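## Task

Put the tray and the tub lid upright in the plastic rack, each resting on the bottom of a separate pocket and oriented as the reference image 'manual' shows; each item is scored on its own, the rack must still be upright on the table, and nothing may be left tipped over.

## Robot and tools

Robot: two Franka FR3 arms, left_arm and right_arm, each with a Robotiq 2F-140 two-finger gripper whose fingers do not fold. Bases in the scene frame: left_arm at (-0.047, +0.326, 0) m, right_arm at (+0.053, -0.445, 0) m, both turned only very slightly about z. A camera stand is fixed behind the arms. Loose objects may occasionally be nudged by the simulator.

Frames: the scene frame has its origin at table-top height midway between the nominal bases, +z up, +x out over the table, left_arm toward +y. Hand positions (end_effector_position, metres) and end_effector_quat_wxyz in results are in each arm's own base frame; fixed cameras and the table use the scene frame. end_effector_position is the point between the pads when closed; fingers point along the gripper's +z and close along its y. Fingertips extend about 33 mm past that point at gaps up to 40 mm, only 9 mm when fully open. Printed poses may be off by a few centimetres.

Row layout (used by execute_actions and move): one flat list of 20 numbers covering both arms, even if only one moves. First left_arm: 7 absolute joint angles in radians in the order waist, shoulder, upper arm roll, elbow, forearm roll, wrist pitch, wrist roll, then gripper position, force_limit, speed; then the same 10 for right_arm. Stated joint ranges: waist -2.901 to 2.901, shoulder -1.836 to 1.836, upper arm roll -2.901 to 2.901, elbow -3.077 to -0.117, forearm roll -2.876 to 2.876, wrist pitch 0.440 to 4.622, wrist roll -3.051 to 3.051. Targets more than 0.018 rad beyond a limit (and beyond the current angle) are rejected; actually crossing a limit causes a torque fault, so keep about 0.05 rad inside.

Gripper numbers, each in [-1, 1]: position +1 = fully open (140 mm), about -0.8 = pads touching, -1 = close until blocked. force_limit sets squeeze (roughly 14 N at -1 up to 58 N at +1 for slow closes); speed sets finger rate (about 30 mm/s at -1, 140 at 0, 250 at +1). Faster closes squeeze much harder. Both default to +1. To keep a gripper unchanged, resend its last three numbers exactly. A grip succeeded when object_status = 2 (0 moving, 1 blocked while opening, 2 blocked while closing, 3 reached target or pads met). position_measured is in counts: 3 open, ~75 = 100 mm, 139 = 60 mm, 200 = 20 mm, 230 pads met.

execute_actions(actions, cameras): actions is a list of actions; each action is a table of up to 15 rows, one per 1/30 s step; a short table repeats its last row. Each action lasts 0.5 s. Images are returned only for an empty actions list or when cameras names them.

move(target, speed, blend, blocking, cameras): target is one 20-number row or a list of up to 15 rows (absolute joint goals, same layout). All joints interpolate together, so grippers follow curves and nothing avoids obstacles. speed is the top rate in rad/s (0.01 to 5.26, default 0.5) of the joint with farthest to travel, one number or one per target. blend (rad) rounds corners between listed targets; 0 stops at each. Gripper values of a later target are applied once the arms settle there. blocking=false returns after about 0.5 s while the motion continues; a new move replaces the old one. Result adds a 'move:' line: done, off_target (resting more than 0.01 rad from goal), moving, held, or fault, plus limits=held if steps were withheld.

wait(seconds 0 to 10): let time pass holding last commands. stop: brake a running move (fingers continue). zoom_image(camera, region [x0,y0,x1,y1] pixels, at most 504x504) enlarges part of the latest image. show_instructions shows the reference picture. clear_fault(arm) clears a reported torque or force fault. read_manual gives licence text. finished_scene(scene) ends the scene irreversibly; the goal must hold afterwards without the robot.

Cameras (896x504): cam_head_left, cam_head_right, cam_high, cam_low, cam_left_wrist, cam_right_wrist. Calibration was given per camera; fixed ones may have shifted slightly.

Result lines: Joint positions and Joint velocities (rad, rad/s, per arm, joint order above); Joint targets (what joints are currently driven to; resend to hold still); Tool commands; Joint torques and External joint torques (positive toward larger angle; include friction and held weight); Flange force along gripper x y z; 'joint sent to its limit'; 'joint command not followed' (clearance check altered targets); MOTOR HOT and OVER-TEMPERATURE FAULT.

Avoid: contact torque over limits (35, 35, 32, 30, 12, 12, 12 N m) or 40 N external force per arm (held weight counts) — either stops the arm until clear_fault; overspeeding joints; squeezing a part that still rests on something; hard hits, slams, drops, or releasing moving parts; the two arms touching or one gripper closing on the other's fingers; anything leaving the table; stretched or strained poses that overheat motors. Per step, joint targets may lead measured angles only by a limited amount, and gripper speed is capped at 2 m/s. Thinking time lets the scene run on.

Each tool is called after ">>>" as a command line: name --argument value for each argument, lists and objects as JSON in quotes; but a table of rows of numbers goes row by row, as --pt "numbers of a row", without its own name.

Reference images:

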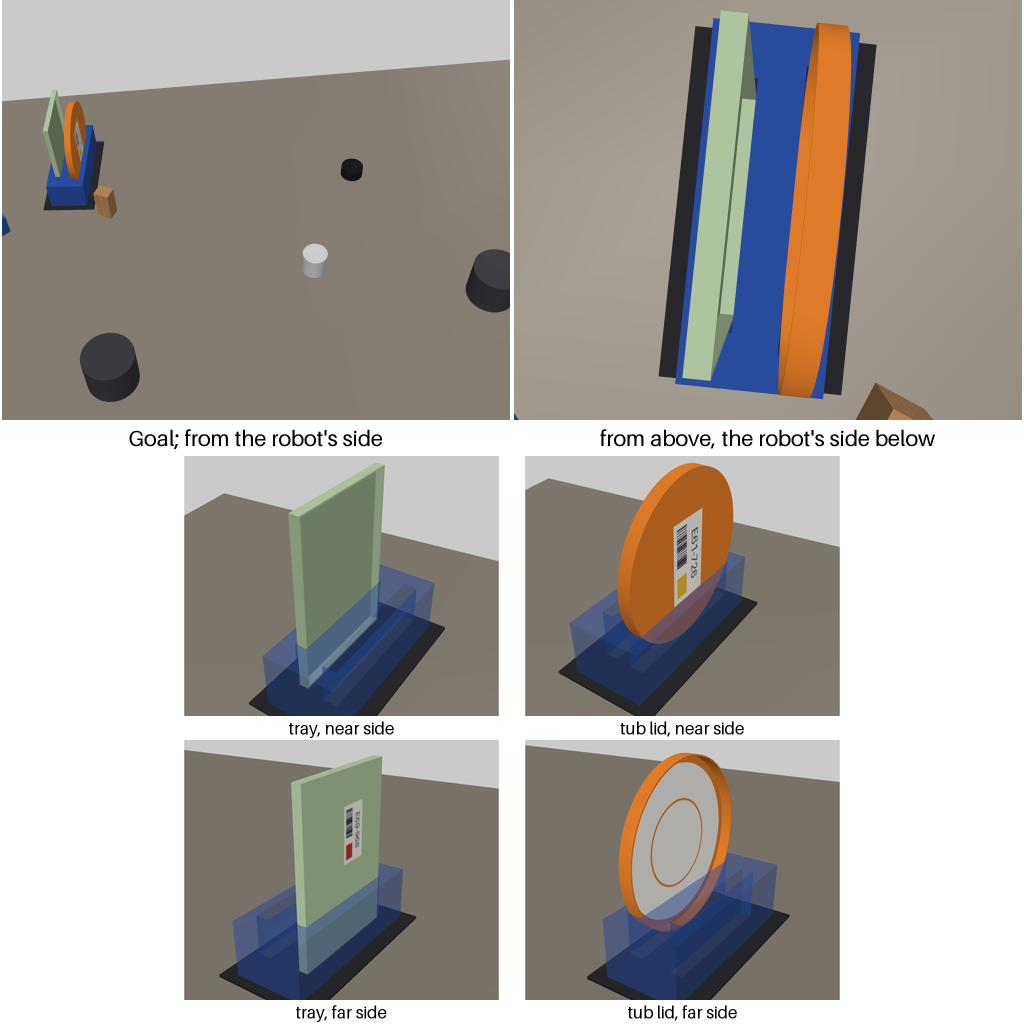

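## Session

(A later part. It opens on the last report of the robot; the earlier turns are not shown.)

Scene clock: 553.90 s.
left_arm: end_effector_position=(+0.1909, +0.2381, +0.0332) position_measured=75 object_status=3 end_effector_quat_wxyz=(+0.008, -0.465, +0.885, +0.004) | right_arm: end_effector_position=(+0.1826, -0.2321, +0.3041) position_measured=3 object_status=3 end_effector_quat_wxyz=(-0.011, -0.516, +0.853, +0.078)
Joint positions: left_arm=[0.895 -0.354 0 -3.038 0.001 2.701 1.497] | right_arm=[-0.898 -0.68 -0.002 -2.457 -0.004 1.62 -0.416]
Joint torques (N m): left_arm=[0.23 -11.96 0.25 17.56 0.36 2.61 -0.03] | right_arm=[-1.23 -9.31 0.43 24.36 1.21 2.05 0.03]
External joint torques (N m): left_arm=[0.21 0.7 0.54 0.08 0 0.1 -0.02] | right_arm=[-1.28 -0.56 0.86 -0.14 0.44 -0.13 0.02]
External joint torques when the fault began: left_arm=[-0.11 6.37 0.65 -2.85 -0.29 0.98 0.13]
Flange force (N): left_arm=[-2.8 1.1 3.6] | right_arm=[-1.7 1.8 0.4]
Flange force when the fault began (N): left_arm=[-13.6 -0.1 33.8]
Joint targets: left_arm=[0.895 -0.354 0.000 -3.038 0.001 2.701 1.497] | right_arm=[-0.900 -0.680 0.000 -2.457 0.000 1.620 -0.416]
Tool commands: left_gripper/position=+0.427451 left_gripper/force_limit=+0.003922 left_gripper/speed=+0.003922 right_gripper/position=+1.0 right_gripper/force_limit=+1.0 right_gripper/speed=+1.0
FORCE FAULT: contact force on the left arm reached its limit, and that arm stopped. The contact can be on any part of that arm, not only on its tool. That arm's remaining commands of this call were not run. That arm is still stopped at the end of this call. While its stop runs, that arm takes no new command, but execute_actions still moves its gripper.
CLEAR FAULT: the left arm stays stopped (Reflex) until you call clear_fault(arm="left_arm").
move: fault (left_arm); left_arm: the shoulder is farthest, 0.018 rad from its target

Clear, back to press of −.349 and rotate.

>>> clear_fault --arm "left_arm"

>>> move --pt "0.894 -0.348 0 -3.042 0 2.702 1.5 0.43 0 0 -0.9 -0.68 0 -2.457 0 1.62 -0.416 1 1 1" --pt "0.894 -0.348 0 -3.042 0 2.702 0.9 0.43 0 0 -0.9 -0.68 0 -2.457 0 1.62 -0.416 1 1 1" --speed '[0.05,0.4]' --cameras '["cam_left_wrist"]'

Scene clock: 559.10 s.
left_arm: end_effector_position=(+0.1909, +0.2381, +0.0332) position_measured=75 object_status=3 end_effector_quat_wxyz=(+0.008, -0.465, +0.885, +0.004) | right_arm: end_effector_position=(+0.1826, -0.2321, +0.3041) position_measured=3 object_status=3 end_effector_quat_wxyz=(-0.011, -0.516, +0.853, +0.078)
Joint positions: left_arm=[0.895 -0.354 0 -3.038 0.001 2.701 1.497] | right_arm=[-0.898 -0.68 -0.002 -2.457 -0.004 1.62 -0.416]
Joint torques (N m): left_arm=[0.27 -12.03 0.28 17.56 0.37 2.62 0.01] | right_arm=[-1.24 -9.32 0.41 24.35 1.22 2.05 0.11]
External joint torques (N m): left_arm=[0.25 0.56 0.57 0.14 0.01 0.11 0.01] | right_arm=[-1.32 -0.45 0.79 -0.21 0.46 -0.13 0.1]
Flange force (N): left_arm=[-2.5 1.4 3.0] | right_arm=[-1.7 1.5 0.5]
Joint targets: left_arm=[0.895 -0.354 0.000 -3.038 0.001 2.701 1.497] | right_arm=[-0.900 -0.680 0.000 -2.457 0.000 1.620 -0.416]
Tool commands: left_gripper/position=+0.427451 left_gripper/force_limit=+0.003922 left_gripper/speed=+0.003922 right_gripper/position=+1.0 right_gripper/force_limit=+1.0 right_gripper/speed=+1.0
FORCE FAULT, CONTINUED: the left arm's stop, for the force fault that an earlier result reported, is over. The call counts as one of the actions that you can send in this scene. That arm's target is now where it stood when the stop ended, not its last command. That arm accepts commands again.
CLEAR FAULT: your call cleared the left arm's force fault. If the contact force or a joint's load stays at its limit, that arm stops again.

Scene clock: 562.63 s.
left_arm: end_effector_position=(+0.1927, +0.2403, +0.0341) position_measured=75 object_status=3 end_effector_quat_wxyz=(-0.013, +0.701, -0.713, -0.002) | right_arm: end_effector_position=(+0.1826, -0.2321, +0.3041) position_measured=3 object_status=3 end_effector_quat_wxyz=(-0.011, -0.516, +0.853, +0.078)
Joint positions: left_arm=[0.895 -0.353 0 -3.036 0.001 2.708 0.91] | right_arm=[-0.898 -0.68 -0.002 -2.457 -0.004 1.62 -0.416]
Joint velocities: left_arm=[0 0.001 0 0 0 0 -0.007] | right_arm=[within noise]
Joint torques (N m): left_arm=[-0.48 -8.91 0.23 13.46 -0.13 1.56 -0.38] | right_arm=[-1.3 -9.37 0.37 24.37 1.24 2.04 0.12]
External joint torques (N m): left_arm=[-0.52 3.78 0.48 -4.01 -0.47 -1 -0.38] | right_arm=[-1.32 -0.63 0.84 -0.14 0.48 -0.15 0.1]
Flange force (N): left_arm=[0.8 -1.5 13.1] | right_arm=[-2.0 2.0 0.4]
Joint targets: left_arm=[0.894 -0.348 0.000 -3.042 0.000 2.702 0.900] | right_arm=[-0.900 -0.680 0.000 -2.457 0.000 1.620 -0.416]
move: done
camera_calibration:
cam_left_wrist: T_world_to_cam=[[-0.999885, 0.00370815, -0.0146717, 0.19996], [-0.00142436, 0.942149, 0.335191, -0.228884], [0.0150659, 0.335173, -0.942036, 0.090165], [0, 0, 0, 1]] pos_world=[0.198252, 0.18468, 0.164592]
Images, in order (width x height): cam_left_wrist 896x504.

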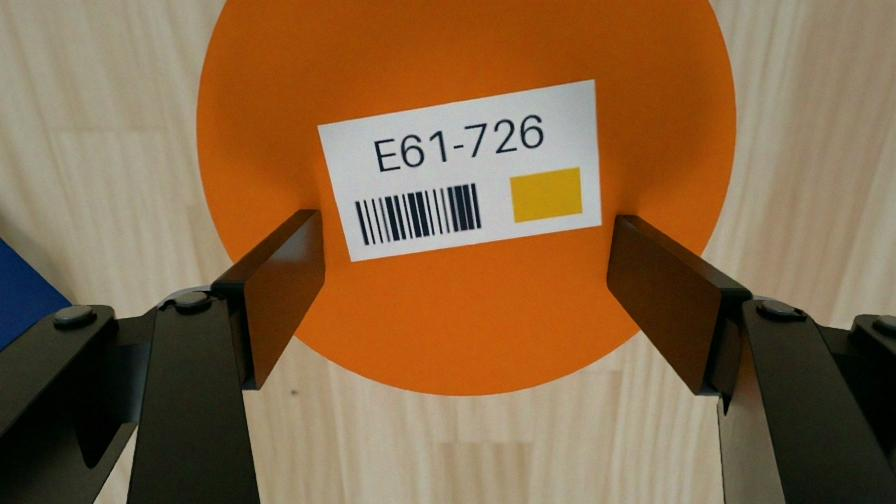

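>>> move --pt "0.6 -0.35 0 -3.042 0 2.70 0.606 0.43 0 0 -0.9 -0.68 0 -2.457 0 1.62 -0.416 1 1 1" --pt "1.95 -0.35 0 -3.042 0 2.70 0.2 0.43 0 0 -0.9 -0.68 0 -2.457 0 1.62 -0.416 1 1 1" --speed '[0.3,0.4]' --cameras '["cam_left_wrist","cam_head_left"]'

Scene clock: 582.17 s.
left_arm: end_effector_position=(-0.1134, +0.2870, +0.0347) position_measured=75 object_status=3 end_effector_quat_wxyz=(-0.013, +0.996, +0.086, -0.004) | right_arm: end_effector_position=(+0.1826, -0.2321, +0.3041) position_measured=3 object_status=3 end_effector_quat_wxyz=(-0.011, -0.516, +0.853, +0.078)
Joint positions: left_arm=[1.948 -0.355 -0.001 -3.036 0 2.707 0.203] | right_arm=[-0.898 -0.68 -0.002 -2.457 -0.004 1.62 -0.416]
Joint velocities: left_arm=[0 0.001 0.001 0 0.001 0 -0.005] | right_arm=[within noise]
Joint torques (N m): left_arm=[1.35 -8.93 0.59 13.13 0.53 1.49 -0.12] | right_arm=[-1.35 -9.34 0.42 24.35 1.23 2.05 0.13]
External joint torques (N m): left_arm=[1.34 3.9 0.88 -4.51 0.2 -1.15 -0.12] | right_arm=[-1.36 -0.51 0.87 -0.23 0.47 -0.14 0.11]
Flange force (N): left_arm=[-3.9 1.7 13.0] | right_arm=[-1.9 1.7 0.6]
Joint targets: left_arm=[1.950 -0.350 0.000 -3.042 0.000 2.700 0.200] | right_arm=[-0.900 -0.680 0.000 -2.457 0.000 1.620 -0.416]
move: done
camera_calibration:
cam_left_wrist: T_world_to_cam=[[0.184116, -0.982583, -0.0251201, 0.311448], [-0.929278, -0.18234, 0.321238, -0.0555033], [-0.320224, -0.0358016, -0.946665, 0.148345], [0, 0, 0, 1]] pos_world=[-0.061417, 0.301214, 0.166086]
Images, in order (width x height): cam_head_left 896x504, cam_left_wrist 896x504.

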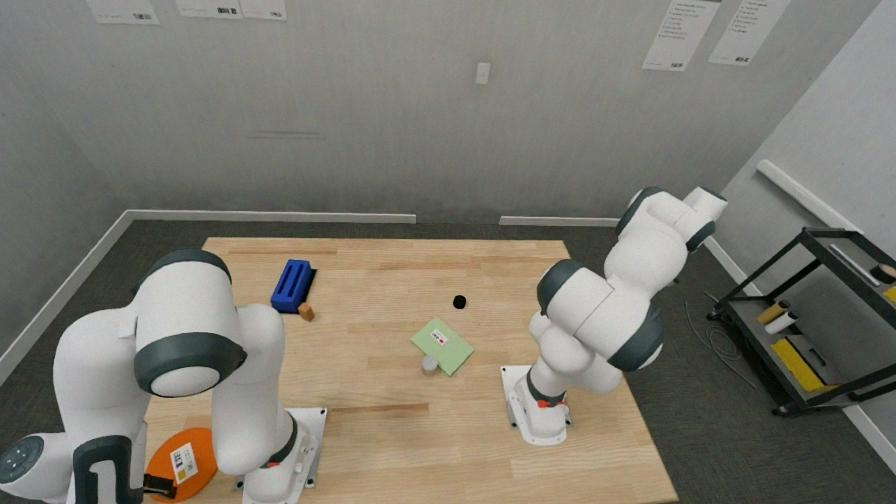

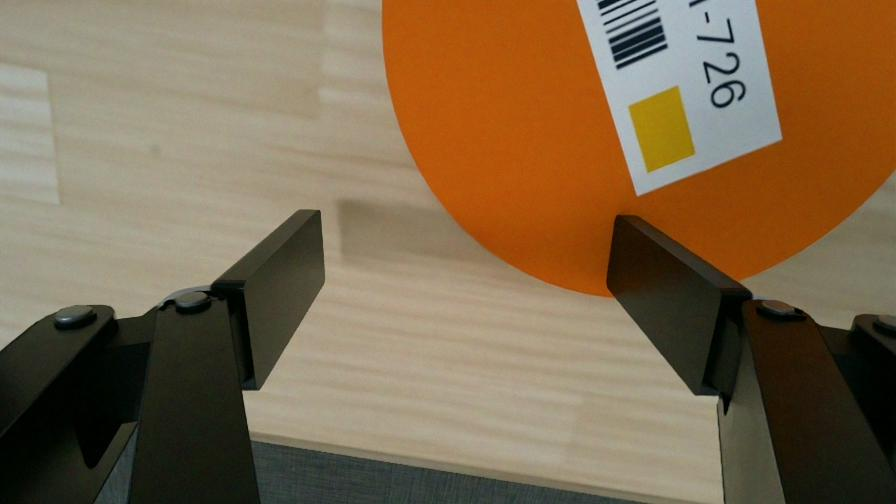

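>>> move --pt "1.95 -0.45 0 -3.042 0 2.60 0.2 0.43 0 0 -0.9 -0.68 0 -2.457 0 1.62 -0.416 1 1 1" --pt "1.75 -0.53 0 -3.042 0 2.33 1.57 -0.285 0 0 -0.9 -0.68 0 -2.457 0 1.62 -0.416 1 1 1" --pt "1.75 -0.468 0 -3.042 0 2.387 1.57 -0.285 0 0 -0.9 -0.68 0 -2.457 0 1.62 -0.416 1 1 1" --speed '[0.3,0.7,0.15]' --cameras '["cam_left_wrist"]'

Scene clock: 620.93 s.
left_arm: end_effector_position=(-0.0421, +0.2310, +0.0443) position_measured=165 object_status=3 end_effector_quat_wxyz=(+0.060, +0.766, -0.636, +0.071) | right_arm: end_effector_position=(+0.1826, -0.2321, +0.3041) position_measured=3 object_status=3 end_effector_quat_wxyz=(-0.011, -0.516, +0.853, +0.078)
Joint positions: left_arm=[1.751 -0.47 -0.001 -3.041 0 2.384 1.566] | right_arm=[-0.898 -0.68 -0.002 -2.457 -0.004 1.62 -0.416]
Joint velocities: left_arm=[0.001 0 0.001 0.001 0.001 0.004 0] | right_arm=[within noise]
Joint torques (N m): left_arm=[-0.17 -8.77 0.32 18.77 0.49 2.3 0.23] | right_arm=[-1.24 -9.28 0.33 24.36 1.25 2.04 0.12]
External joint torques (N m): left_arm=[-0.11 1.03 0.79 0.1 0.04 0.37 0.23] | right_arm=[-1.25 -0.4 0.79 -0.25 0.49 -0.15 0.11]
Flange force (N): left_arm=[-5.8 1.5 4.8] | right_arm=[-1.7 1.4 0.6]
Joint targets: left_arm=[1.750 -0.468 0.000 -3.042 0.000 2.387 1.570] | right_arm=[-0.900 -0.680 0.000 -2.457 0.000 1.620 -0.416]
move: done
camera_calibration:
cam_left_wrist: T_world_to_cam=[[-0.980789, -0.195027, 0.00424158, 0.0113665], [-0.192678, 0.971913, 0.135132, -0.229923], [-0.0304769, 0.131719, -0.990819, 0.153764], [0, 0, 0, 1]] pos_world=[-0.0284667, 0.205428, 0.183374]
Images, in order (width x height): cam_left_wrist 896x504.

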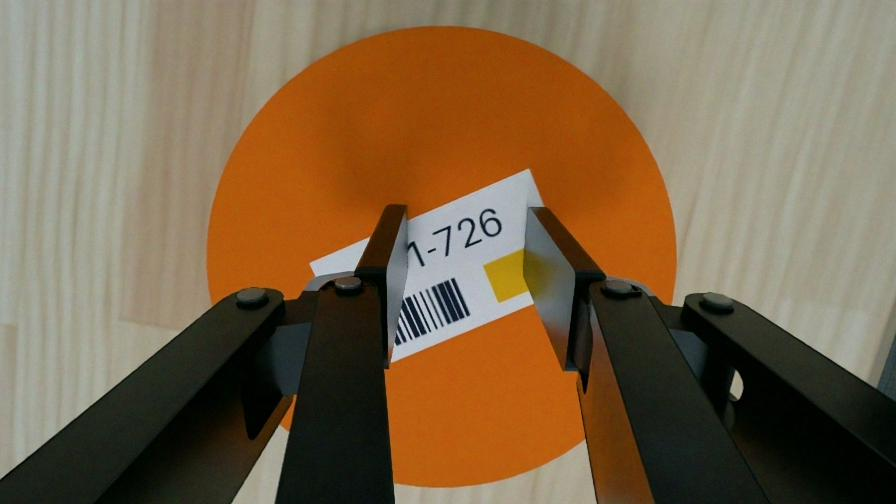

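>>> move --pt "1.75 -0.452 0 -3.042 0 2.4 1.57 -0.285 0 0 -0.9 -0.68 0 -2.457 0 1.62 -0.416 1 1 1" --pt "1.75 -0.445 0 -3.042 0 2.405 1.57 -0.285 0 0 -0.9 -0.68 0 -2.457 0 1.62 -0.416 1 1 1" --speed '[0.08,0.03]'

>>> move --target '[1.75,-0.439,0,-3.042,0,2.41,1.57,-0.285,0,0,-0.9,-0.68,0,-2.457,0,1.62,-0.416,1,1,1]' --speed 0.03

Scene clock: 632.90 s.
left_arm: end_effector_position=(-0.0422, +0.2315, +0.0439) position_measured=165 object_status=3 end_effector_quat_wxyz=(+0.061, +0.766, -0.636, +0.072) | right_arm: end_effector_position=(+0.1826, -0.2321, +0.3041) position_measured=3 object_status=3 end_effector_quat_wxyz=(-0.011, -0.516, +0.853, +0.078)
Joint positions: left_arm=[1.751 -0.463 -0.001 -3.036 0 2.384 1.566] | right_arm=[-0.898 -0.68 -0.002 -2.457 -0.004 1.62 -0.416]
Joint torques (N m): left_arm=[0.27 -9.18 0.13 18.52 0.5 2.29 0.05] | right_arm=[-1.29 -9.33 0.39 24.35 1.23 2.04 0.14]
External joint torques (N m): left_arm=[0.27 0.9 0.56 -0.2 0.05 0.33 0.04] | right_arm=[-1.3 -0.56 0.86 -0.16 0.48 -0.14 0.13]
External joint torques when the fault began: left_arm=[-0.11 5.46 0.56 -2.64 -0.11 2.25 0.1]
Flange force (N): left_arm=[-4.3 1.7 4.6] | right_arm=[-2.0 1.7 0.4]
Flange force when the fault began (N): left_arm=[-22.0 0.5 30.2]
Joint targets: left_arm=[1.751 -0.462 -0.001 -3.037 0.000 2.385 1.566] | right_arm=[-0.900 -0.680 0.000 -2.457 0.000 1.620 -0.416]
Tool commands: left_gripper/position=-0.286275 left_gripper/force_limit=+0.003922 left_gripper/speed=+0.003922 right_gripper/position=+1.0 right_gripper/force_limit=+1.0 right_gripper/speed=+1.0
FORCE FAULT: contact force on the left arm reached its limit, and that arm stopped. The contact can be on any part of that arm, not only on its tool. That arm's remaining commands of this call were not run. That arm is still stopped at the end of this call. While its stop runs, that arm takes no new command, but execute_actions still moves its gripper.
CLEAR FAULT: the left arm stays stopped (Reflex) until you call clear_fault(arm="left_arm").
move: fault (left_arm); path passed 1 of 2 targets; left_arm: the wrist pitch is farthest, 0.021 rad from its target

not run: an earlier result of this reply reported a stop or a fault. Calls in your next reply go to the robot.

>>> clear_fault --arm "left_arm"

>>> move --pt "1.75 -0.48 0 -3.042 0 2.372 1.57 -0.285 0 0 -0.9 -0.68 0 -2.457 0 1.62 -0.416 1 1 1" --pt "1.75 -0.462 0 -3.042 0 2.388 1.57 -0.285 0 0 -0.9 -0.68 0 -2.457 0 1.62 -0.416 1 1 1" --speed '[0.08,0.03]'

>>> move --pt "1.75 -0.338 0 -2.9388 0 2.4107 1.57 -0.285 0 0 -0.9 -0.68 0 -2.457 0 1.62 -0.416 1 1 1" --pt "1.76 -0.273 0 -2.8777 0 2.4145 1.58 -0.285 0 0 -0.9 -0.68 0 -2.457 0 1.62 -0.416 1 1 1" --speed 0.12 --blend '[0.02,0]' --cameras '["cam_left_wrist"]'

Scene clock: 648.87 s.
left_arm: end_effector_position=(-0.0422, +0.2315, +0.0439) position_measured=165 object_status=3 end_effector_quat_wxyz=(+0.061, +0.766, -0.636, +0.072) | right_arm: end_effector_position=(+0.1826, -0.2321, +0.3041) position_measured=3 object_status=3 end_effector_quat_wxyz=(-0.011, -0.516, +0.853, +0.078)
Joint positions: left_arm=[1.751 -0.463 -0.001 -3.036 0 2.384 1.566] | right_arm=[-0.898 -0.68 -0.002 -2.457 -0.004 1.62 -0.416]
Joint torques (N m): left_arm=[0.22 -9.2 0.14 18.47 0.5 2.28 0.05] | right_arm=[-1.29 -9.32 0.4 24.39 1.23 2.04 0.13]
External joint torques (N m): left_arm=[0.23 0.79 0.57 -0.19 0.05 0.34 0.04] | right_arm=[-1.33 -0.41 0.84 -0.27 0.47 -0.16 0.12]
Flange force (N): left_arm=[-3.8 1.6 4.2] | right_arm=[-1.8 1.5 0.6]
Joint targets: left_arm=[1.751 -0.463 -0.001 -3.036 0.000 2.384 1.566] | right_arm=[-0.900 -0.680 0.000 -2.457 0.000 1.620 -0.416]
Tool commands: left_gripper/position=-0.286275 left_gripper/force_limit=+0.003922 left_gripper/speed=+0.003922 right_gripper/position=+1.0 right_gripper/force_limit=+1.0 right_gripper/speed=+1.0
FORCE FAULT, CONTINUED: the left arm's stop, for the force fault that an earlier result reported, is over. The call counts as one of the actions that you can send in this scene. That arm's target is now where it stood when the stop ended, not its last command. That arm accepts commands again.
CLEAR FAULT: your call cleared the left arm's force fault. If the contact force or a joint's load stays at its limit, that arm stops again.

Scene clock: 650.50 s.
left_arm: end_effector_position=(-0.0418, +0.2296, +0.0438) position_measured=165 object_status=3 end_effector_quat_wxyz=(+0.062, +0.765, -0.636, +0.073) | right_arm: end_effector_position=(+0.1826, -0.2321, +0.3041) position_measured=3 object_status=3 end_effector_quat_wxyz=(-0.011, -0.516, +0.853, +0.078)
Joint positions: left_arm=[1.751 -0.468 -0.001 -3.04 0 2.381 1.567] | right_arm=[-0.898 -0.68 -0.002 -2.457 -0.004 1.62 -0.416]
Joint torques (N m): left_arm=[-0.13 -6.83 0.31 17.18 0.52 3.02 0.18] | right_arm=[-1.26 -9.37 0.36 24.36 1.21 2.05 0.16]
External joint torques (N m): left_arm=[-0.13 2.96 0.73 -1.41 0.08 1.11 0.17] | right_arm=[-1.3 -0.54 0.8 -0.21 0.45 -0.14 0.15]
Flange force (N): left_arm=[-12.0 1.3 15.9] | right_arm=[-1.9 1.8 0.6]
Joint targets: left_arm=[1.750 -0.462 0.000 -3.042 0.000 2.388 1.570] | right_arm=[-0.900 -0.680 0.000 -2.457 0.000 1.620 -0.416]
move: done

Scene clock: 652.43 s.
left_arm: end_effector_position=(-0.0534, +0.2815, +0.0436) position_measured=165 object_status=3 end_effector_quat_wxyz=(+0.061, +0.765, -0.637, +0.074) | right_arm: end_effector_position=(+0.1826, -0.2321, +0.3041) position_measured=3 object_status=3 end_effector_quat_wxyz=(-0.011, -0.516, +0.853, +0.078)
Joint positions: left_arm=[1.759 -0.278 -0.001 -2.878 0 2.407 1.575] | right_arm=[-0.898 -0.68 -0.002 -2.457 -0.004 1.62 -0.416]
Joint velocities: left_arm=[0.002 0.002 -0.001 0.001 0.001 0.002 0.005] | right_arm=[within noise]
Joint torques (N m): left_arm=[0.79 -12.85 0.47 18.15 0.43 3.12 0.23] | right_arm=[-1.24 -9.38 0.41 24.33 1.24 2.06 0.14]
External joint torques (N m): left_arm=[0.88 3.17 0.81 0.01 0 1.22 0.23] | right_arm=[-1.2 -0.45 0.94 -0.3 0.49 -0.13 0.13]
Flange force (N): left_arm=[-12.8 3.2 13.1] | right_arm=[-2.1 1.5 0.8]
Joint targets: left_arm=[1.760 -0.273 0.000 -2.878 0.000 2.415 1.580] | right_arm=[-0.900 -0.680 0.000 -2.457 0.000 1.620 -0.416]
move: done
camera_calibration:
cam_left_wrist: T_world_to_cam=[[-0.980985, -0.194069, 0.00258729, 0.00987111], [-0.192131, 0.972902, 0.128634, -0.281105], [-0.027481, 0.12569, -0.991689, 0.147871], [0, 0, 0, 1]] pos_world=[-0.0402618, 0.256817, 0.182776]
Images, in order (width x height): cam_left_wrist 896x504.

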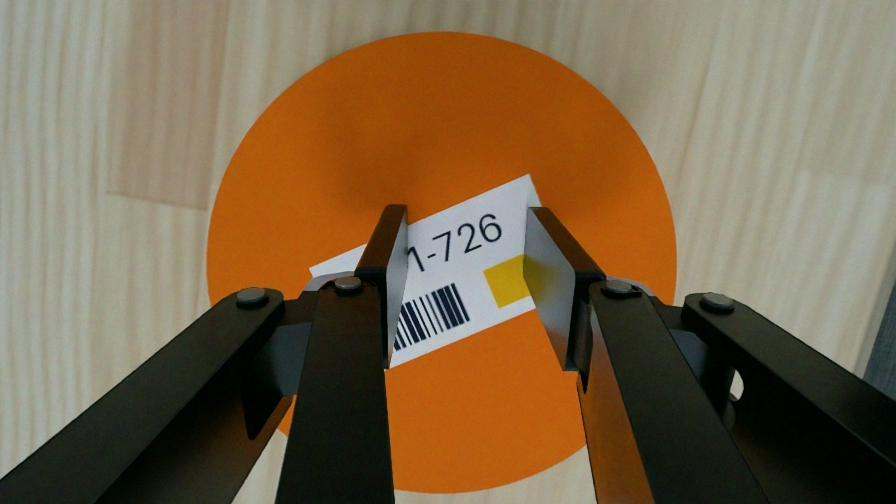

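>>> move --pt "1.765 -0.1554 0 -2.7543 0 2.409 1.6 -0.285 0 0 -0.9 -0.68 0 -2.457 0 1.62 -0.416 1 1 1" --pt "1.77 -0.0485 0 -2.6278 0 2.389 1.61 -0.285 0 0 -0.9 -0.68 0 -2.457 0 1.62 -0.416 1 1 1" --pt "1.775 0.052 0 -2.4972 0 2.359 1.61 -0.285 0 0 -0.9 -0.68 0 -2.457 0 1.62 -0.416 1 1 1" --pt "1.78 0.1 0 -2.43 0 2.341 1.62 -0.285 0 0 -0.9 -0.68 0 -2.457 0 1.62 -0.416 1 1 1" --speed 0.15 --blend '[0.02,0.02,0.02,0]' --cameras '["cam_left_wrist"]'

Scene clock: 663.40 s.
left_arm: end_effector_position=(-0.0883, +0.4198, +0.0434) position_measured=165 object_status=3 end_effector_quat_wxyz=(+0.057, +0.759, -0.644, +0.073) | right_arm: end_effector_position=(+0.1826, -0.2321, +0.3041) position_measured=3 object_status=3 end_effector_quat_wxyz=(-0.011, -0.516, +0.853, +0.078)
Joint positions: left_arm=[1.779 0.097 -0.001 -2.432 0 2.344 1.615] | right_arm=[-0.898 -0.68 -0.002 -2.457 -0.004 1.62 -0.416]
Joint velocities: left_arm=[0 0 0 0 0 -0.004 0.005] | right_arm=[within noise]
Joint torques (N m): left_arm=[0.65 -28.65 0.7 20.08 0.52 1.73 0.17] | right_arm=[-1.27 -9.3 0.5 24.38 1.23 2.05 0.1]
External joint torques (N m): left_arm=[0.78 1.84 0.74 0.69 0.04 -0.24 0.16] | right_arm=[-1.3 -0.46 0.94 -0.22 0.47 -0.14 0.08]
Flange force (N): left_arm=[-7.4 2.2 1.9] | right_arm=[-1.9 1.5 0.5]
Joint targets: left_arm=[1.780 0.100 0.000 -2.430 0.000 2.341 1.620] | right_arm=[-0.900 -0.680 0.000 -2.457 0.000 1.620 -0.416]
move: done
camera_calibration:
cam_left_wrist: T_world_to_cam=[[-0.984514, -0.175233, -0.00511694, -0.00548075], [-0.174287, 0.97522, 0.136273, -0.422004], [-0.0188895, 0.135055, -0.990658, 0.126165], [0, 0, 0, 1]] pos_world=[-0.0765627, 0.393547, 0.182466]
Images, in order (width x height): cam_left_wrist 896x504.

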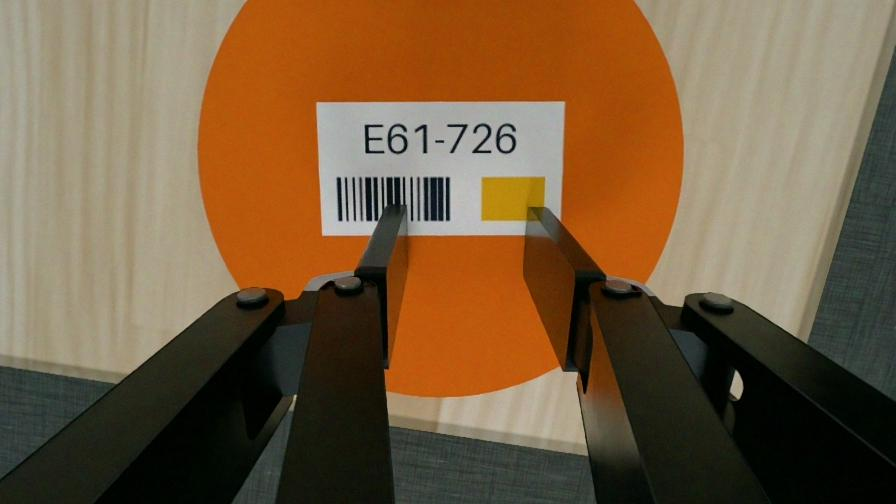

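>>> move --pt "1.78 0.05 0 -2.43 0 2.3 1.62 -0.285 0 0 -0.9 -0.68 0 -2.457 0 1.62 -0.416 1 1 1" --pt "1.757 0.01 0 -2.4972 0 2.32 1.62 -0.285 0 0 -0.9 -0.68 0 -2.457 0 1.62 -0.416 1 1 1" --pt "1.757 0.044 0 -2.4972 0 2.353 1.62 -0.285 0 0 -0.9 -0.68 0 -2.457 0 1.62 -0.416 1 1 1" --pt "1.757 0.058 0 -2.4972 0 2.366 1.62 -0.285 0 0 -0.9 -0.68 0 -2.457 0 1.62 -0.416 1 1 1" --speed '[0.2,0.2,0.1,0.03]' --blend '[0.01,0,0,0]'

Scene clock: 683.70 s.
left_arm: end_effector_position=(-0.0759, +0.4014, +0.0431) position_measured=165 object_status=3 end_effector_quat_wxyz=(+0.059, +0.752, -0.653, +0.074) | right_arm: end_effector_position=(+0.1826, -0.2321, +0.3041) position_measured=3 object_status=3 end_effector_quat_wxyz=(-0.011, -0.516, +0.853, +0.078)
Joint positions: left_arm=[1.758 0.051 0 -2.496 0 2.358 1.616] | right_arm=[-0.898 -0.68 -0.002 -2.457 -0.004 1.62 -0.416]
Joint torques (N m): left_arm=[-0.18 -24.18 0.51 18.41 0.43 3.23 0.13] | right_arm=[-1.32 -9.31 0.41 24.4 1.25 2.05 0.13]
External joint torques (N m): left_arm=[-0.05 4.23 0.58 -0.52 -0.03 1.31 0.12] | right_arm=[-1.39 -0.48 0.8 -0.19 0.49 -0.14 0.12]
Flange force (N): left_arm=[-10.0 1.2 12.1] | right_arm=[-1.7 1.6 0.5]
Joint targets: left_arm=[1.757 0.058 0.000 -2.497 0.000 2.366 1.620] | right_arm=[-0.900 -0.680 0.000 -2.457 0.000 1.620 -0.416]
move: done

>>> move --pt "1.772 0.156 0 -2.3614 0 2.327 1.62 -0.285 0 0 -0.9 -0.68 0 -2.457 0 1.62 -0.416 1 1 1" --pt "1.78 0.202 0 -2.2902 0 2.30 1.62 -0.285 0 0 -0.9 -0.68 0 -2.457 0 1.62 -0.416 1 1 1" --pt "1.784 0.21 0 -2.278 0 2.296 1.62 -0.285 0 0 -0.9 -0.68 0 -2.457 0 1.62 -0.416 1 1 1" --speed 0.12 --blend '[0.02,0.01,0]' --cameras '["cam_left_wrist"]'

Scene clock: 691.00 s.
left_arm: end_effector_position=(-0.0991, +0.4623, +0.0428) position_measured=165 object_status=3 end_effector_quat_wxyz=(+0.057, +0.760, -0.644, +0.073) | right_arm: end_effector_position=(+0.1826, -0.2321, +0.3041) position_measured=3 object_status=3 end_effector_quat_wxyz=(-0.011, -0.516, +0.853, +0.078)
Joint positions: left_arm=[1.782 0.205 0 -2.279 0 2.298 1.616] | right_arm=[-0.898 -0.68 -0.002 -2.457 -0.004 1.62 -0.416]
Joint velocities: left_arm=[-0.001 0.003 -0.001 0.002 -0.001 -0.003 0] | right_arm=[within noise]
Joint torques (N m): left_arm=[0.97 -31.34 0.96 19.88 0.65 1.94 0.18] | right_arm=[-1.3 -9.34 0.41 24.34 1.24 2.05 0.11]
External joint torques (N m): left_arm=[1.02 3.41 0.82 -0.12 0.15 -0.02 0.17] | right_arm=[-1.3 -0.47 0.89 -0.22 0.48 -0.13 0.1]
Flange force (N): left_arm=[-8.8 2.6 5.4] | right_arm=[-1.9 1.5 0.6]
Joint targets: left_arm=[1.784 0.210 0.000 -2.278 0.000 2.296 1.620] | right_arm=[-0.900 -0.680 0.000 -2.457 0.000 1.620 -0.416]
move: done; blend cut to 0.0061 rad at target 2
camera_calibration:
cam_left_wrist: T_world_to_cam=[[-0.984089, -0.177594, -0.00543606, -0.00742612], [-0.176684, 0.974899, 0.135482, -0.465267], [-0.0187612, 0.134287, -0.990765, 0.12008], [0, 0, 0, 1]] pos_world=[-0.0872603, 0.436144, 0.181966]
Images, in order (width x height): cam_left_wrist 896x504.

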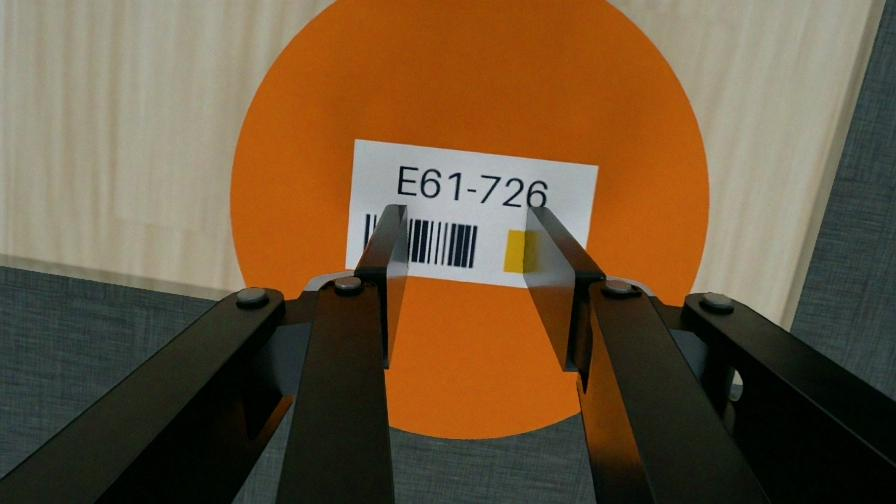

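>>> move --pt "1.784 0.241 0 -2.235 0 2.285 1.62 -0.285 0 0 -0.9 -0.68 0 -2.457 0 1.62 -0.416 1 1 1" --pt "1.784 0.16 0 -2.235 0 2.285 1.62 -0.285 0 0 -0.9 -0.68 0 -2.457 0 1.62 -0.416 1 1 1" --speed '[0.1,0.25]' --cameras '["cam_left_wrist"]'

Scene clock: 710.70 s.
left_arm: end_effector_position=(-0.1063, +0.4943, +0.0795) position_measured=165 object_status=3 end_effector_quat_wxyz=(+0.034, +0.762, -0.645, +0.044) | right_arm: end_effector_position=(+0.1826, -0.2321, +0.3041) position_measured=3 object_status=3 end_effector_quat_wxyz=(-0.011, -0.516, +0.853, +0.078)
Joint positions: left_arm=[1.783 0.161 0 -2.234 0 2.284 1.616] | right_arm=[-0.898 -0.68 -0.002 -2.457 -0.004 1.62 -0.416]
Joint torques (N m): left_arm=[0.6 -33.18 0.5 21.46 0.6 2.23 0.21] | right_arm=[-1.2 -9.34 0.43 24.4 1.25 2.04 0.11]
External joint torques (N m): left_arm=[0.6 1.29 0.35 0.2 0.04 0.06 0.2] | right_arm=[-1.24 -0.53 0.87 -0.16 0.49 -0.15 0.1]
Flange force (N): left_arm=[-4.1 1.5 1.9] | right_arm=[-1.9 1.6 0.4]
Joint targets: left_arm=[1.784 0.160 0.000 -2.235 0.000 2.285 1.620] | right_arm=[-0.900 -0.680 0.000 -2.457 0.000 1.620 -0.416]
move: done
camera_calibration:
cam_left_wrist: T_world_to_cam=[[-0.984032, -0.177969, -0.00290514, -0.00866403], [-0.174618, 0.962088, 0.209513, -0.502118], [-0.0344917, 0.206675, -0.977802, 0.113478], [0, 0, 0, 1]] pos_world=[-0.0922908, 0.458087, 0.216134]
Images, in order (width x height): cam_left_wrist 896x504.

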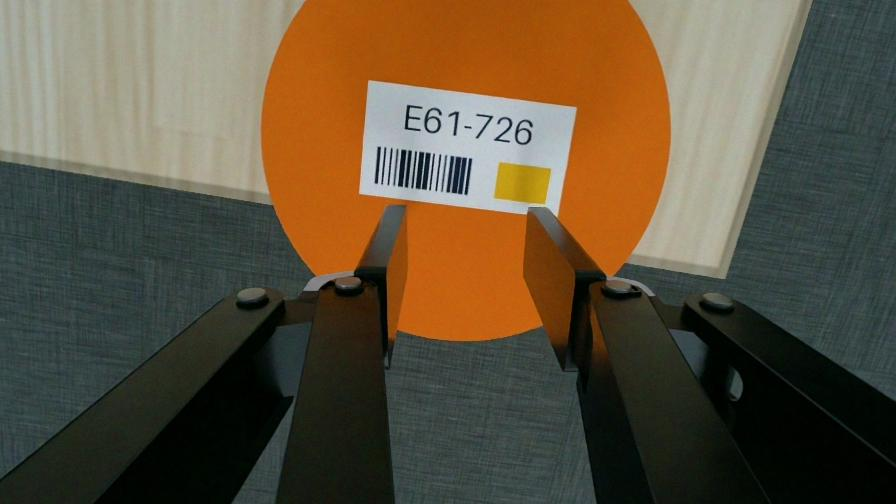

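>>> move --pt "1.7 -0.3 0 -2.235 0 2.0 1.62 -0.05 0 0 -0.9 -0.68 0 -2.457 0 1.62 -0.416 1 1 1" --pt "1.03 1.1 0 -0.9065 0.9397 1.0341 0.611 -0.05 0 0 -0.9 -0.68 0 -2.457 0 1.62 -0.416 1 1 1" --pt "1.03 1.4455 0 -0.9065 0.9397 1.0341 0.611 -0.05 0 0 -0.9 -0.68 0 -2.457 0 1.62 -0.416 1 1 1" --speed '[0.5,0.6,0.25]' --cameras '["cam_left_wrist","cam_head_left"]'

Scene clock: 770.43 s.
left_arm: end_effector_position=(+0.0185, +0.5400, +0.0209) position_measured=135 object_status=3 end_effector_quat_wxyz=(+0.549, +0.571, -0.429, -0.434) | right_arm: end_effector_position=(+0.1826, -0.2321, +0.3041) position_measured=3 object_status=3 end_effector_quat_wxyz=(-0.011, -0.516, +0.853, +0.078)
Joint positions: left_arm=[1.032 1.422 0.004 -0.896 0.948 1.039 0.618] | right_arm=[-0.898 -0.68 -0.002 -2.457 -0.004 1.62 -0.416]
Joint velocities: left_arm=[0.002 0.001 0 0.001 0 0 0.004] | right_arm=[within noise]
Joint torques (N m): left_arm=[-0.86 -40.42 0.73 12.14 -0.03 -2.61 -0.24] | right_arm=[-1.26 -9.27 0.39 24.4 1.23 2.06 0.12]
External joint torques (N m): left_arm=[-1.16 14.91 -2.87 -7.47 -2.47 -0.58 -0.34] | right_arm=[-1.3 -0.48 0.83 -0.2 0.47 -0.14 0.11]
Flange force (N): left_arm=[0.0 0.0 0.0] | right_arm=[-1.8 1.6 0.5]
Joint targets: left_arm=[1.030 1.446 0.000 -0.907 0.940 1.034 0.611] | right_arm=[-0.900 -0.680 0.000 -2.457 0.000 1.620 -0.416]
move: off_target (left_arm); left_arm: the shoulder is farthest, 0.024 rad from its target
camera_calibration:
cam_left_wrist: T_world_to_cam=[[-0.0103771, -0.0411536, 0.999099, 0.00933943], [0.0638666, 0.997085, 0.0417341, -0.531732], [-0.997904, 0.0642421, -0.00771854, 0.125512], [0, 0, 0, 1]] pos_world=[0.159306, 0.522504, 0.0138291]
Images, in order (width x height): cam_head_left 896x504, cam_left_wrist 896x504.

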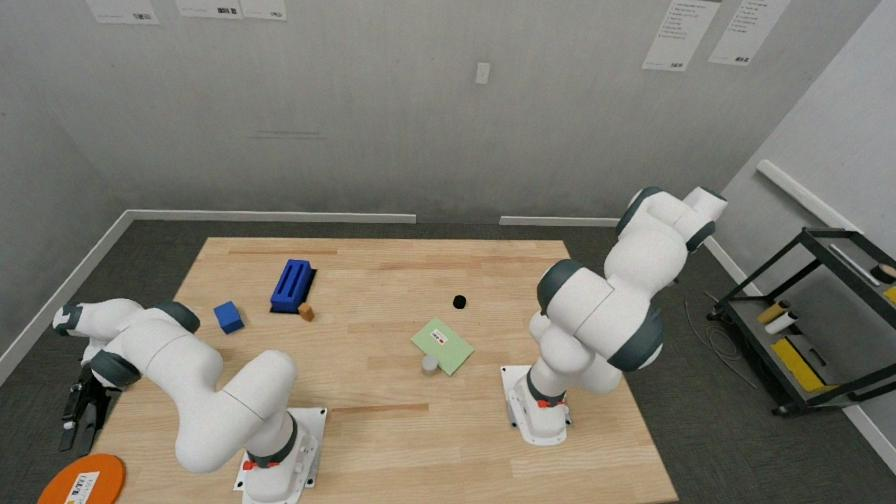

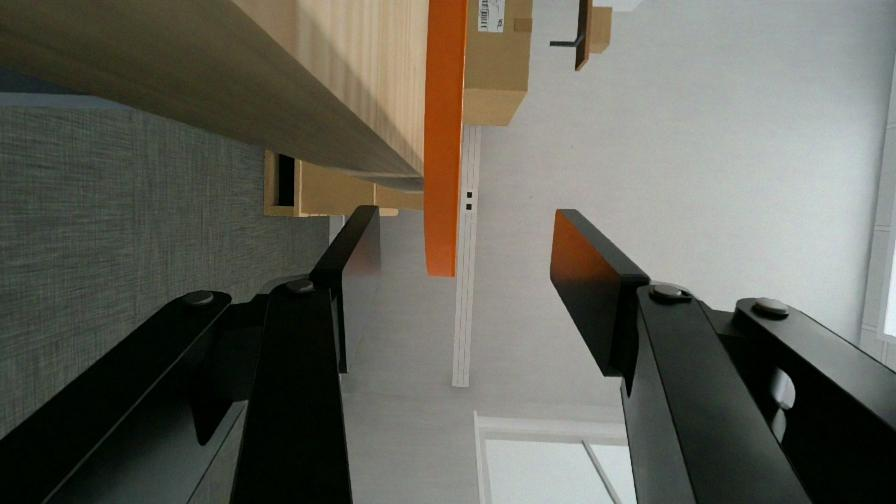

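>>> move --target '[1.03,1.41,0,-0.9065,0.9397,1.1,0.611,-0.05,0,0,-0.9,-0.68,0,-2.457,0,1.62,-0.416,1,1,1]' --speed 0.1 --cameras '["cam_left_wrist"]'

Scene clock: 796.90 s.
left_arm: end_effector_position=(+0.0243, +0.5516, +0.0132) position_measured=135 object_status=3 end_effector_quat_wxyz=(+0.529, +0.578, -0.449, -0.429) | right_arm: end_effector_position=(+0.1826, -0.2321, +0.3041) position_measured=3 object_status=3 end_effector_quat_wxyz=(-0.011, -0.516, +0.853, +0.078)
Joint positions: left_arm=[1.031 1.406 0.002 -0.903 0.944 1.089 0.625] | right_arm=[-0.898 -0.68 -0.002 -2.457 -0.004 1.62 -0.416]
Joint velocities: left_arm=[0.001 -0.002 0 0.001 0 0.003 0.001] | right_arm=[within noise]
Joint torques (N m): left_arm=[-0.14 -50.91 2.59 18.42 1.55 -0.18 -0.53] | right_arm=[-1.35 -9.29 0.38 24.32 1.24 2.08 0.11]
External joint torques (N m): left_arm=[-0.21 4.49 -0.78 -1.34 -0.84 1.71 -0.63] | right_arm=[-1.35 -0.25 0.87 -0.38 0.48 -0.12 0.09]
Flange force (N): left_arm=[0.0 0.0 0.0] | right_arm=[-1.6 1.1 0.9]
Joint targets: left_arm=[1.030 1.410 0.000 -0.907 0.940 1.100 0.611] | right_arm=[-0.900 -0.680 0.000 -2.457 0.000 1.620 -0.416]
move: off_target (left_arm); left_arm: the wrist roll is farthest, 0.014 rad from its target
camera_calibration:
cam_left_wrist: T_world_to_cam=[[-0.0610885, -0.0482292, 0.996966, 0.0226335], [0.0907588, 0.994426, 0.0536675, -0.542743], [-0.993998, 0.093762, -0.0563708, 0.114699], [0, 0, 0, 1]] pos_world=[0.164652, 0.530055, 0.0130286]
Images, in order (width x height): cam_left_wrist 896x504.

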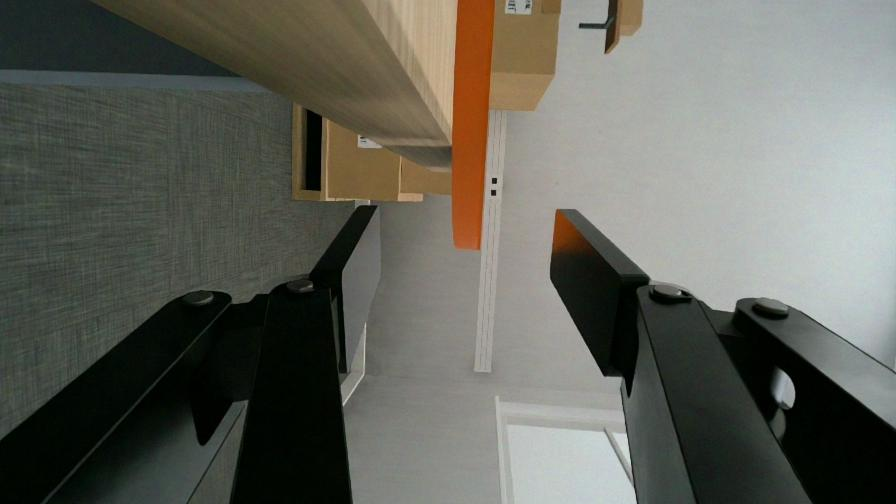

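>>> move --target '[1.03,1.2825,0,-1.1343,0.9012,1.1563,0.543,-0.05,0,0,-0.9,-0.68,0,-2.457,0,1.62,-0.416,1,1,1]' --speed 0.15 --cameras '["cam_left_wrist"]'

Scene clock: 824.20 s.
left_arm: end_effector_position=(+0.0153, +0.5454, +0.0211) position_measured=135 object_status=3 end_effector_quat_wxyz=(+0.507, +0.590, -0.449, -0.440) | right_arm: end_effector_position=(+0.1826, -0.2321, +0.3041) position_measured=3 object_status=3 end_effector_quat_wxyz=(-0.011, -0.516, +0.853, +0.078)
Joint positions: left_arm=[1.036 1.268 0.008 -1.117 0.922 1.178 0.523] | right_arm=[-0.898 -0.68 -0.002 -2.457 -0.004 1.62 -0.416]
Joint velocities: left_arm=[0 0 -0.001 0.001 0 0 -0.005] | right_arm=[within noise]
Joint torques (N m): left_arm=[-3.91 -43.99 -1.85 8.82 -2.92 -5.38 1.08] | right_arm=[-1.28 -9.28 0.42 24.34 1.22 2.06 0.14]
External joint torques (N m): left_arm=[-4.07 10.74 -5.21 -10.27 -5.09 -3.48 0.98] | right_arm=[-1.26 -0.53 0.94 -0.16 0.48 -0.12 0.12]
Flange force (N): left_arm=[29.3 -0.2 8.4] | right_arm=[-2.0 1.5 0.5]
Joint targets: left_arm=[1.030 1.282 0.000 -1.134 0.901 1.156 0.543] | right_arm=[-0.900 -0.680 0.000 -2.457 0.000 1.620 -0.416]
move: off_target (left_arm); left_arm: the wrist pitch is farthest, 0.022 rad from its target
camera_calibration:
cam_left_wrist: T_world_to_cam=[[-0.0807011, -0.095426, 0.99216, 0.0400641], [0.1086, 0.988639, 0.103921, -0.534325], [-0.990804, 0.116135, -0.069421, 0.0948403], [0, 0, 0, 1]] pos_world=[0.155229, 0.521064, 0.0223614]
Images, in order (width x height): cam_left_wrist 896x504.

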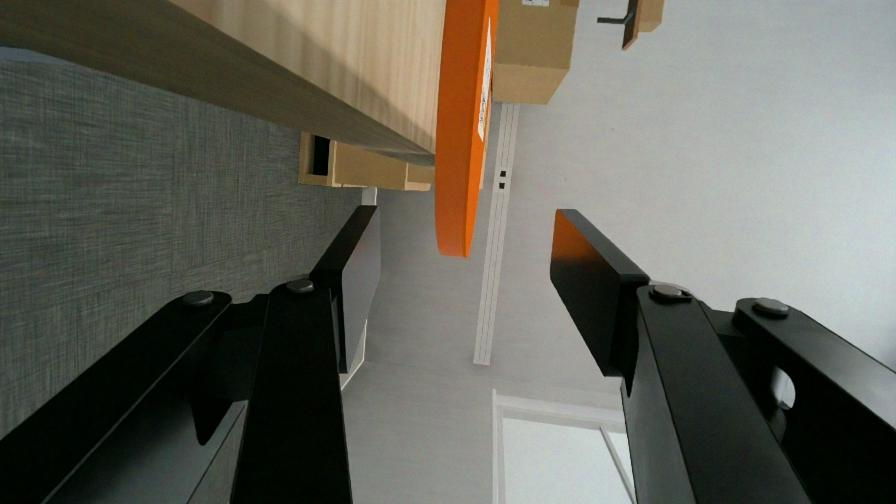

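>>> move --pt "1.0 0.95 0 -1.1343 0.9012 1.1563 0.543 -0.05 0 0 -0.9 -0.68 0 -2.457 0 1.62 -0.416 1 1 1" --pt "1.0 0.95 0 -1.1343 0.9012 1.1563 -2.599 -0.05 0 0 -0.9 -0.68 0 -2.457 0 1.62 -0.416 1 1 1" --pt "1.03 1.2825 0 -1.1343 0.9012 1.1563 -2.599 -0.05 0 0 -0.9 -0.68 0 -2.457 0 1.62 -0.416 1 1 1" --speed '[0.2,1.2,0.25]' --cameras '["cam_left_wrist"]'

Scene clock: 839.47 s.
left_arm: end_effector_position=(+0.0170, +0.5277, +0.0131) position_measured=135 object_status=3 end_effector_quat_wxyz=(-0.427, +0.456, +0.574, -0.529) | right_arm: end_effector_position=(+0.1826, -0.2321, +0.3041) position_measured=3 object_status=3 end_effector_quat_wxyz=(-0.011, -0.516, +0.853, +0.078)
Joint positions: left_arm=[1.029 1.281 0.001 -1.134 0.906 1.159 -2.596] | right_arm=[-0.898 -0.68 -0.002 -2.457 -0.004 1.62 -0.416]
Joint torques (N m): left_arm=[0.75 -51.55 3.4 18.42 1.33 -2.22 -0.21] | right_arm=[-1.28 -9.36 0.37 24.29 1.24 2.03 0.13]
External joint torques (N m): left_arm=[0.9 2.69 0.23 -0.23 -0.83 -0.22 -0.11] | right_arm=[-1.28 -0.52 0.84 -0.29 0.49 -0.16 0.11]
Flange force (N): left_arm=[5.6 7.7 -4.8] | right_arm=[-2.0 1.8 0.7]
Joint targets: left_arm=[1.030 1.282 0.000 -1.134 0.901 1.156 -2.599] | right_arm=[-0.900 -0.680 0.000 -2.457 0.000 1.620 -0.416]
move: done
camera_calibration:
cam_left_wrist: T_world_to_cam=[[0.0700428, 0.035449, -0.996914, 0.000930714], [0.516717, -0.856136, 0.00586118, 0.451607], [-0.853286, -0.515533, -0.0782833, 0.429161], [0, 0, 0, 1]] pos_world=[0.132779, 0.607851, 0.031877]
Images, in order (width x height): cam_left_wrist 896x504.

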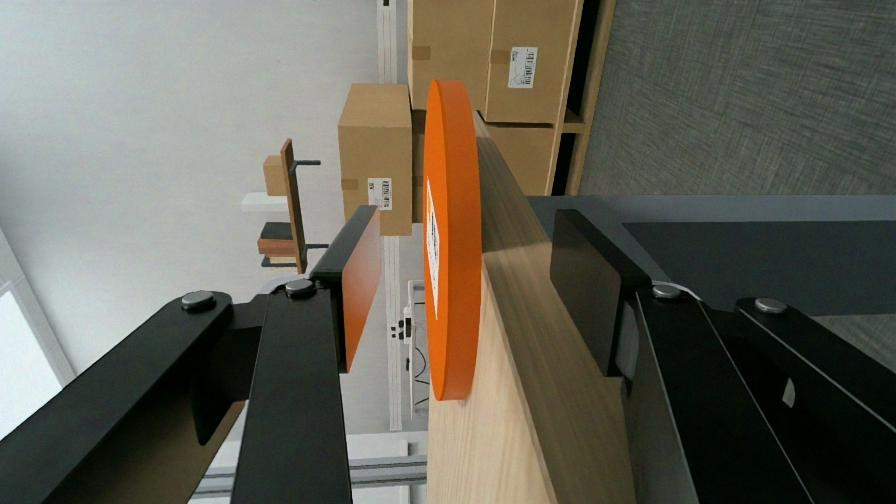

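>>> move --pt "1.03 1.3065 0 -1.086 0.909 1.142 -2.589 -0.05 0 0 -0.9 -0.68 0 -2.457 0 1.62 -0.416 1 1 1" --pt "1.12 1.3065 0 -1.086 0.909 1.142 -2.589 -0.05 0 0 -0.9 -0.68 0 -2.457 0 1.62 -0.416 1 1 1" --speed 0.1 --cameras '["cam_left_wrist"]'

Scene clock: 858.07 s.
left_arm: end_effector_position=(-0.0284, +0.5316, +0.0128) position_measured=135 object_status=3 end_effector_quat_wxyz=(-0.403, +0.425, +0.600, -0.546) | right_arm: end_effector_position=(+0.1826, -0.2321, +0.3041) position_measured=3 object_status=3 end_effector_quat_wxyz=(-0.011, -0.516, +0.853, +0.078)
Joint positions: left_arm=[1.12 1.304 0 -1.087 0.906 1.144 -2.593] | right_arm=[-0.898 -0.68 -0.002 -2.457 -0.004 1.62 -0.416]
Joint torques (N m): left_arm=[0.25 -52.06 3.49 19.58 2.76 -2.12 0.09] | right_arm=[-1.25 -9.31 0.36 24.38 1.23 2.04 0.11]
External joint torques (N m): left_arm=[0.12 2.72 0.13 0.55 0.5 -0.14 0.2] | right_arm=[-1.26 -0.5 0.82 -0.19 0.48 -0.15 0.1]
Flange force (N): left_arm=[11.9 10.9 -10.4] | right_arm=[-1.8 1.6 0.5]
Joint targets: left_arm=[1.120 1.306 0.000 -1.086 0.909 1.142 -2.589] | right_arm=[-0.900 -0.680 0.000 -2.457 0.000 1.620 -0.416]
move: done
camera_calibration:
cam_left_wrist: T_world_to_cam=[[0.0660016, 0.0560691, -0.996243, -0.00746175], [0.598312, -0.801245, -0.00545607, 0.45172], [-0.79854, -0.595704, -0.0864302, 0.436659], [0, 0, 0, 1]] pos_world=[0.0789123, 0.622476, 0.0327714]
Images, in order (width x height): cam_left_wrist 896x504.

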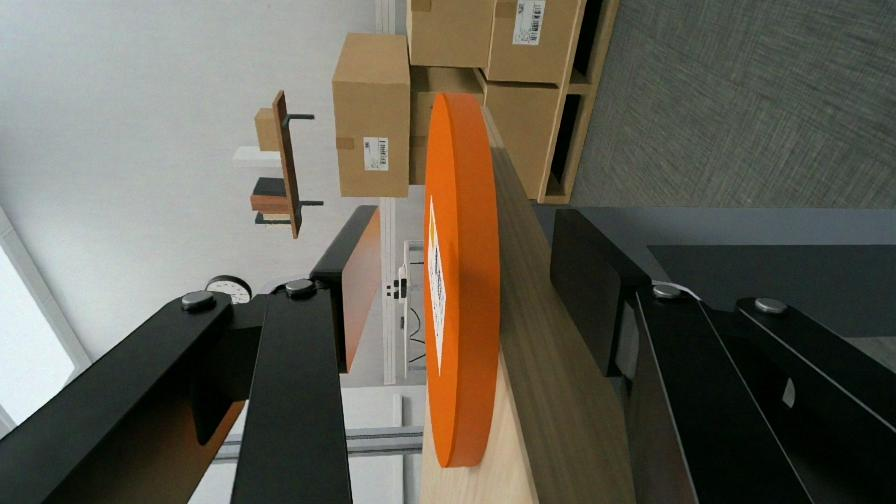

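>>> move --target '[1.142,1.3065,0,-1.086,0.909,1.142,-2.589,-0.05,0,0,-0.9,-0.68,0,-2.457,0,1.62,-0.416,1,1,1]' --speed 0.08

>>> move --target '[1.142,1.3065,0,-1.086,0.909,1.142,-2.589,-1,-0.2,-1,-0.9,-0.68,0,-2.457,0,1.62,-0.416,1,1,1]'

>>> wait --seconds 1 --cameras '["cam_left_wrist"]'

Scene clock: 875.30 s.
left_arm: end_effector_position=(-0.0397, +0.5309, +0.0128) position_measured=135 object_status=3 end_effector_quat_wxyz=(-0.397, +0.418, +0.604, -0.550) | right_arm: end_effector_position=(+0.1826, -0.2321, +0.3041) position_measured=3 object_status=3 end_effector_quat_wxyz=(-0.011, -0.516, +0.853, +0.078)
Joint positions: left_arm=[1.142 1.304 0 -1.087 0.906 1.144 -2.593] | right_arm=[-0.898 -0.68 -0.002 -2.457 -0.004 1.62 -0.416]
Joint torques (N m): left_arm=[0.36 -52.06 3.56 19.52 2.76 -2.12 0.11] | right_arm=[-1.29 -9.34 0.44 24.33 1.23 2.02 0.12]
External joint torques (N m): left_arm=[0.31 2.56 0.27 0.57 0.53 -0.14 0.21] | right_arm=[-1.31 -0.55 0.91 -0.23 0.47 -0.17 0.11]
Flange force (N): left_arm=[11.8 10.4 -9.9] | right_arm=[-2.1 1.8 0.6]
Joint targets: left_arm=[1.142 1.306 0.000 -1.086 0.909 1.142 -2.589] | right_arm=[-0.900 -0.680 0.000 -2.457 0.000 1.620 -0.416]
move: done

Scene clock: 877.17 s.
left_arm: end_effector_position=(-0.0401, +0.5309, +0.0143) position_measured=208 object_status=2 end_effector_quat_wxyz=(-0.398, +0.417, +0.603, -0.551) | right_arm: end_effector_position=(+0.1826, -0.2321, +0.3041) position_measured=3 object_status=3 end_effector_quat_wxyz=(-0.011, -0.516, +0.853, +0.078)
Joint positions: left_arm=[1.142 1.304 0 -1.087 0.909 1.14 -2.592] | right_arm=[-0.898 -0.68 -0.002 -2.457 -0.004 1.62 -0.416]
Joint torques (N m): left_arm=[0.8 -51.63 3.1 19.25 2.05 -1.49 0.02] | right_arm=[-1.31 -9.28 0.41 24.37 1.23 2.05 0.07]
External joint torques (N m): left_arm=[0.65 2.95 -0.25 0.31 -0.19 0.5 0.12] | right_arm=[-1.4 -0.41 0.78 -0.22 0.47 -0.14 0.06]
Flange force (N): left_arm=[9.7 10.6 -7.7] | right_arm=[-1.5 1.5 0.5]
Joint targets: left_arm=[1.142 1.306 0.000 -1.086 0.909 1.142 -2.589] | right_arm=[-0.900 -0.680 0.000 -2.457 0.000 1.620 -0.416]
move: done

Scene clock: 878.17 s.
left_arm: end_effector_position=(-0.0401, +0.5309, +0.0143) position_measured=208 object_status=2 end_effector_quat_wxyz=(-0.398, +0.417, +0.603, -0.551) | right_arm: end_effector_position=(+0.1826, -0.2321, +0.3041) position_measured=3 object_status=3 end_effector_quat_wxyz=(-0.011, -0.516, +0.853, +0.078)
Joint positions: left_arm=[1.142 1.304 0 -1.087 0.909 1.14 -2.592] | right_arm=[-0.898 -0.68 -0.002 -2.457 -0.004 1.62 -0.416]
Joint torques (N m): left_arm=[0.81 -51.66 3.13 19.26 2.07 -1.47 0.03] | right_arm=[-1.25 -9.31 0.4 24.38 1.23 2.04 0.13]
External joint torques (N m): left_arm=[0.72 2.85 -0.19 0.37 -0.17 0.52 0.13] | right_arm=[-1.3 -0.4 0.82 -0.25 0.47 -0.16 0.12]
Flange force (N): left_arm=[9.8 10.5 -7.6] | right_arm=[-1.7 1.4 0.6]
Joint targets: left_arm=[1.142 1.306 0.000 -1.086 0.909 1.142 -2.589] | right_arm=[-0.900 -0.680 0.000 -2.457 0.000 1.620 -0.416]
Tool commands: left_gripper/position=-1.0 left_gripper/force_limit=-0.2 left_gripper/speed=-1.0 right_gripper/position=+1.0 right_gripper/force_limit=+1.0 right_gripper/speed=+1.0
wait: 1.00 s; at rest by 0.17 s
camera_calibration:
cam_left_wrist: T_world_to_cam=[[0.0605283, 0.0562205, -0.996582, -0.00537259], [0.615226, -0.788319, -0.00710543, 0.451993], [-0.786024, -0.612693, -0.0823039, 0.436463], [0, 0, 0, 1]] pos_world=[0.0653178, 0.624035, 0.03378]
Images, in order (width x height): cam_left_wrist 896x504.

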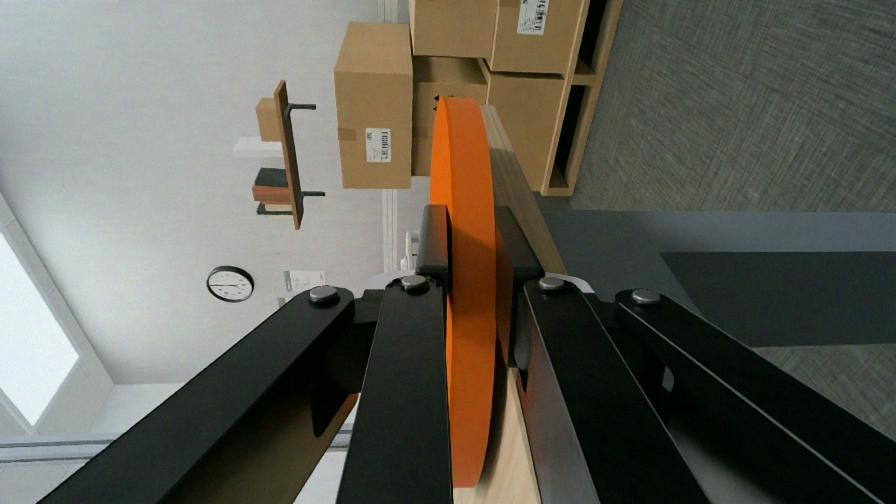

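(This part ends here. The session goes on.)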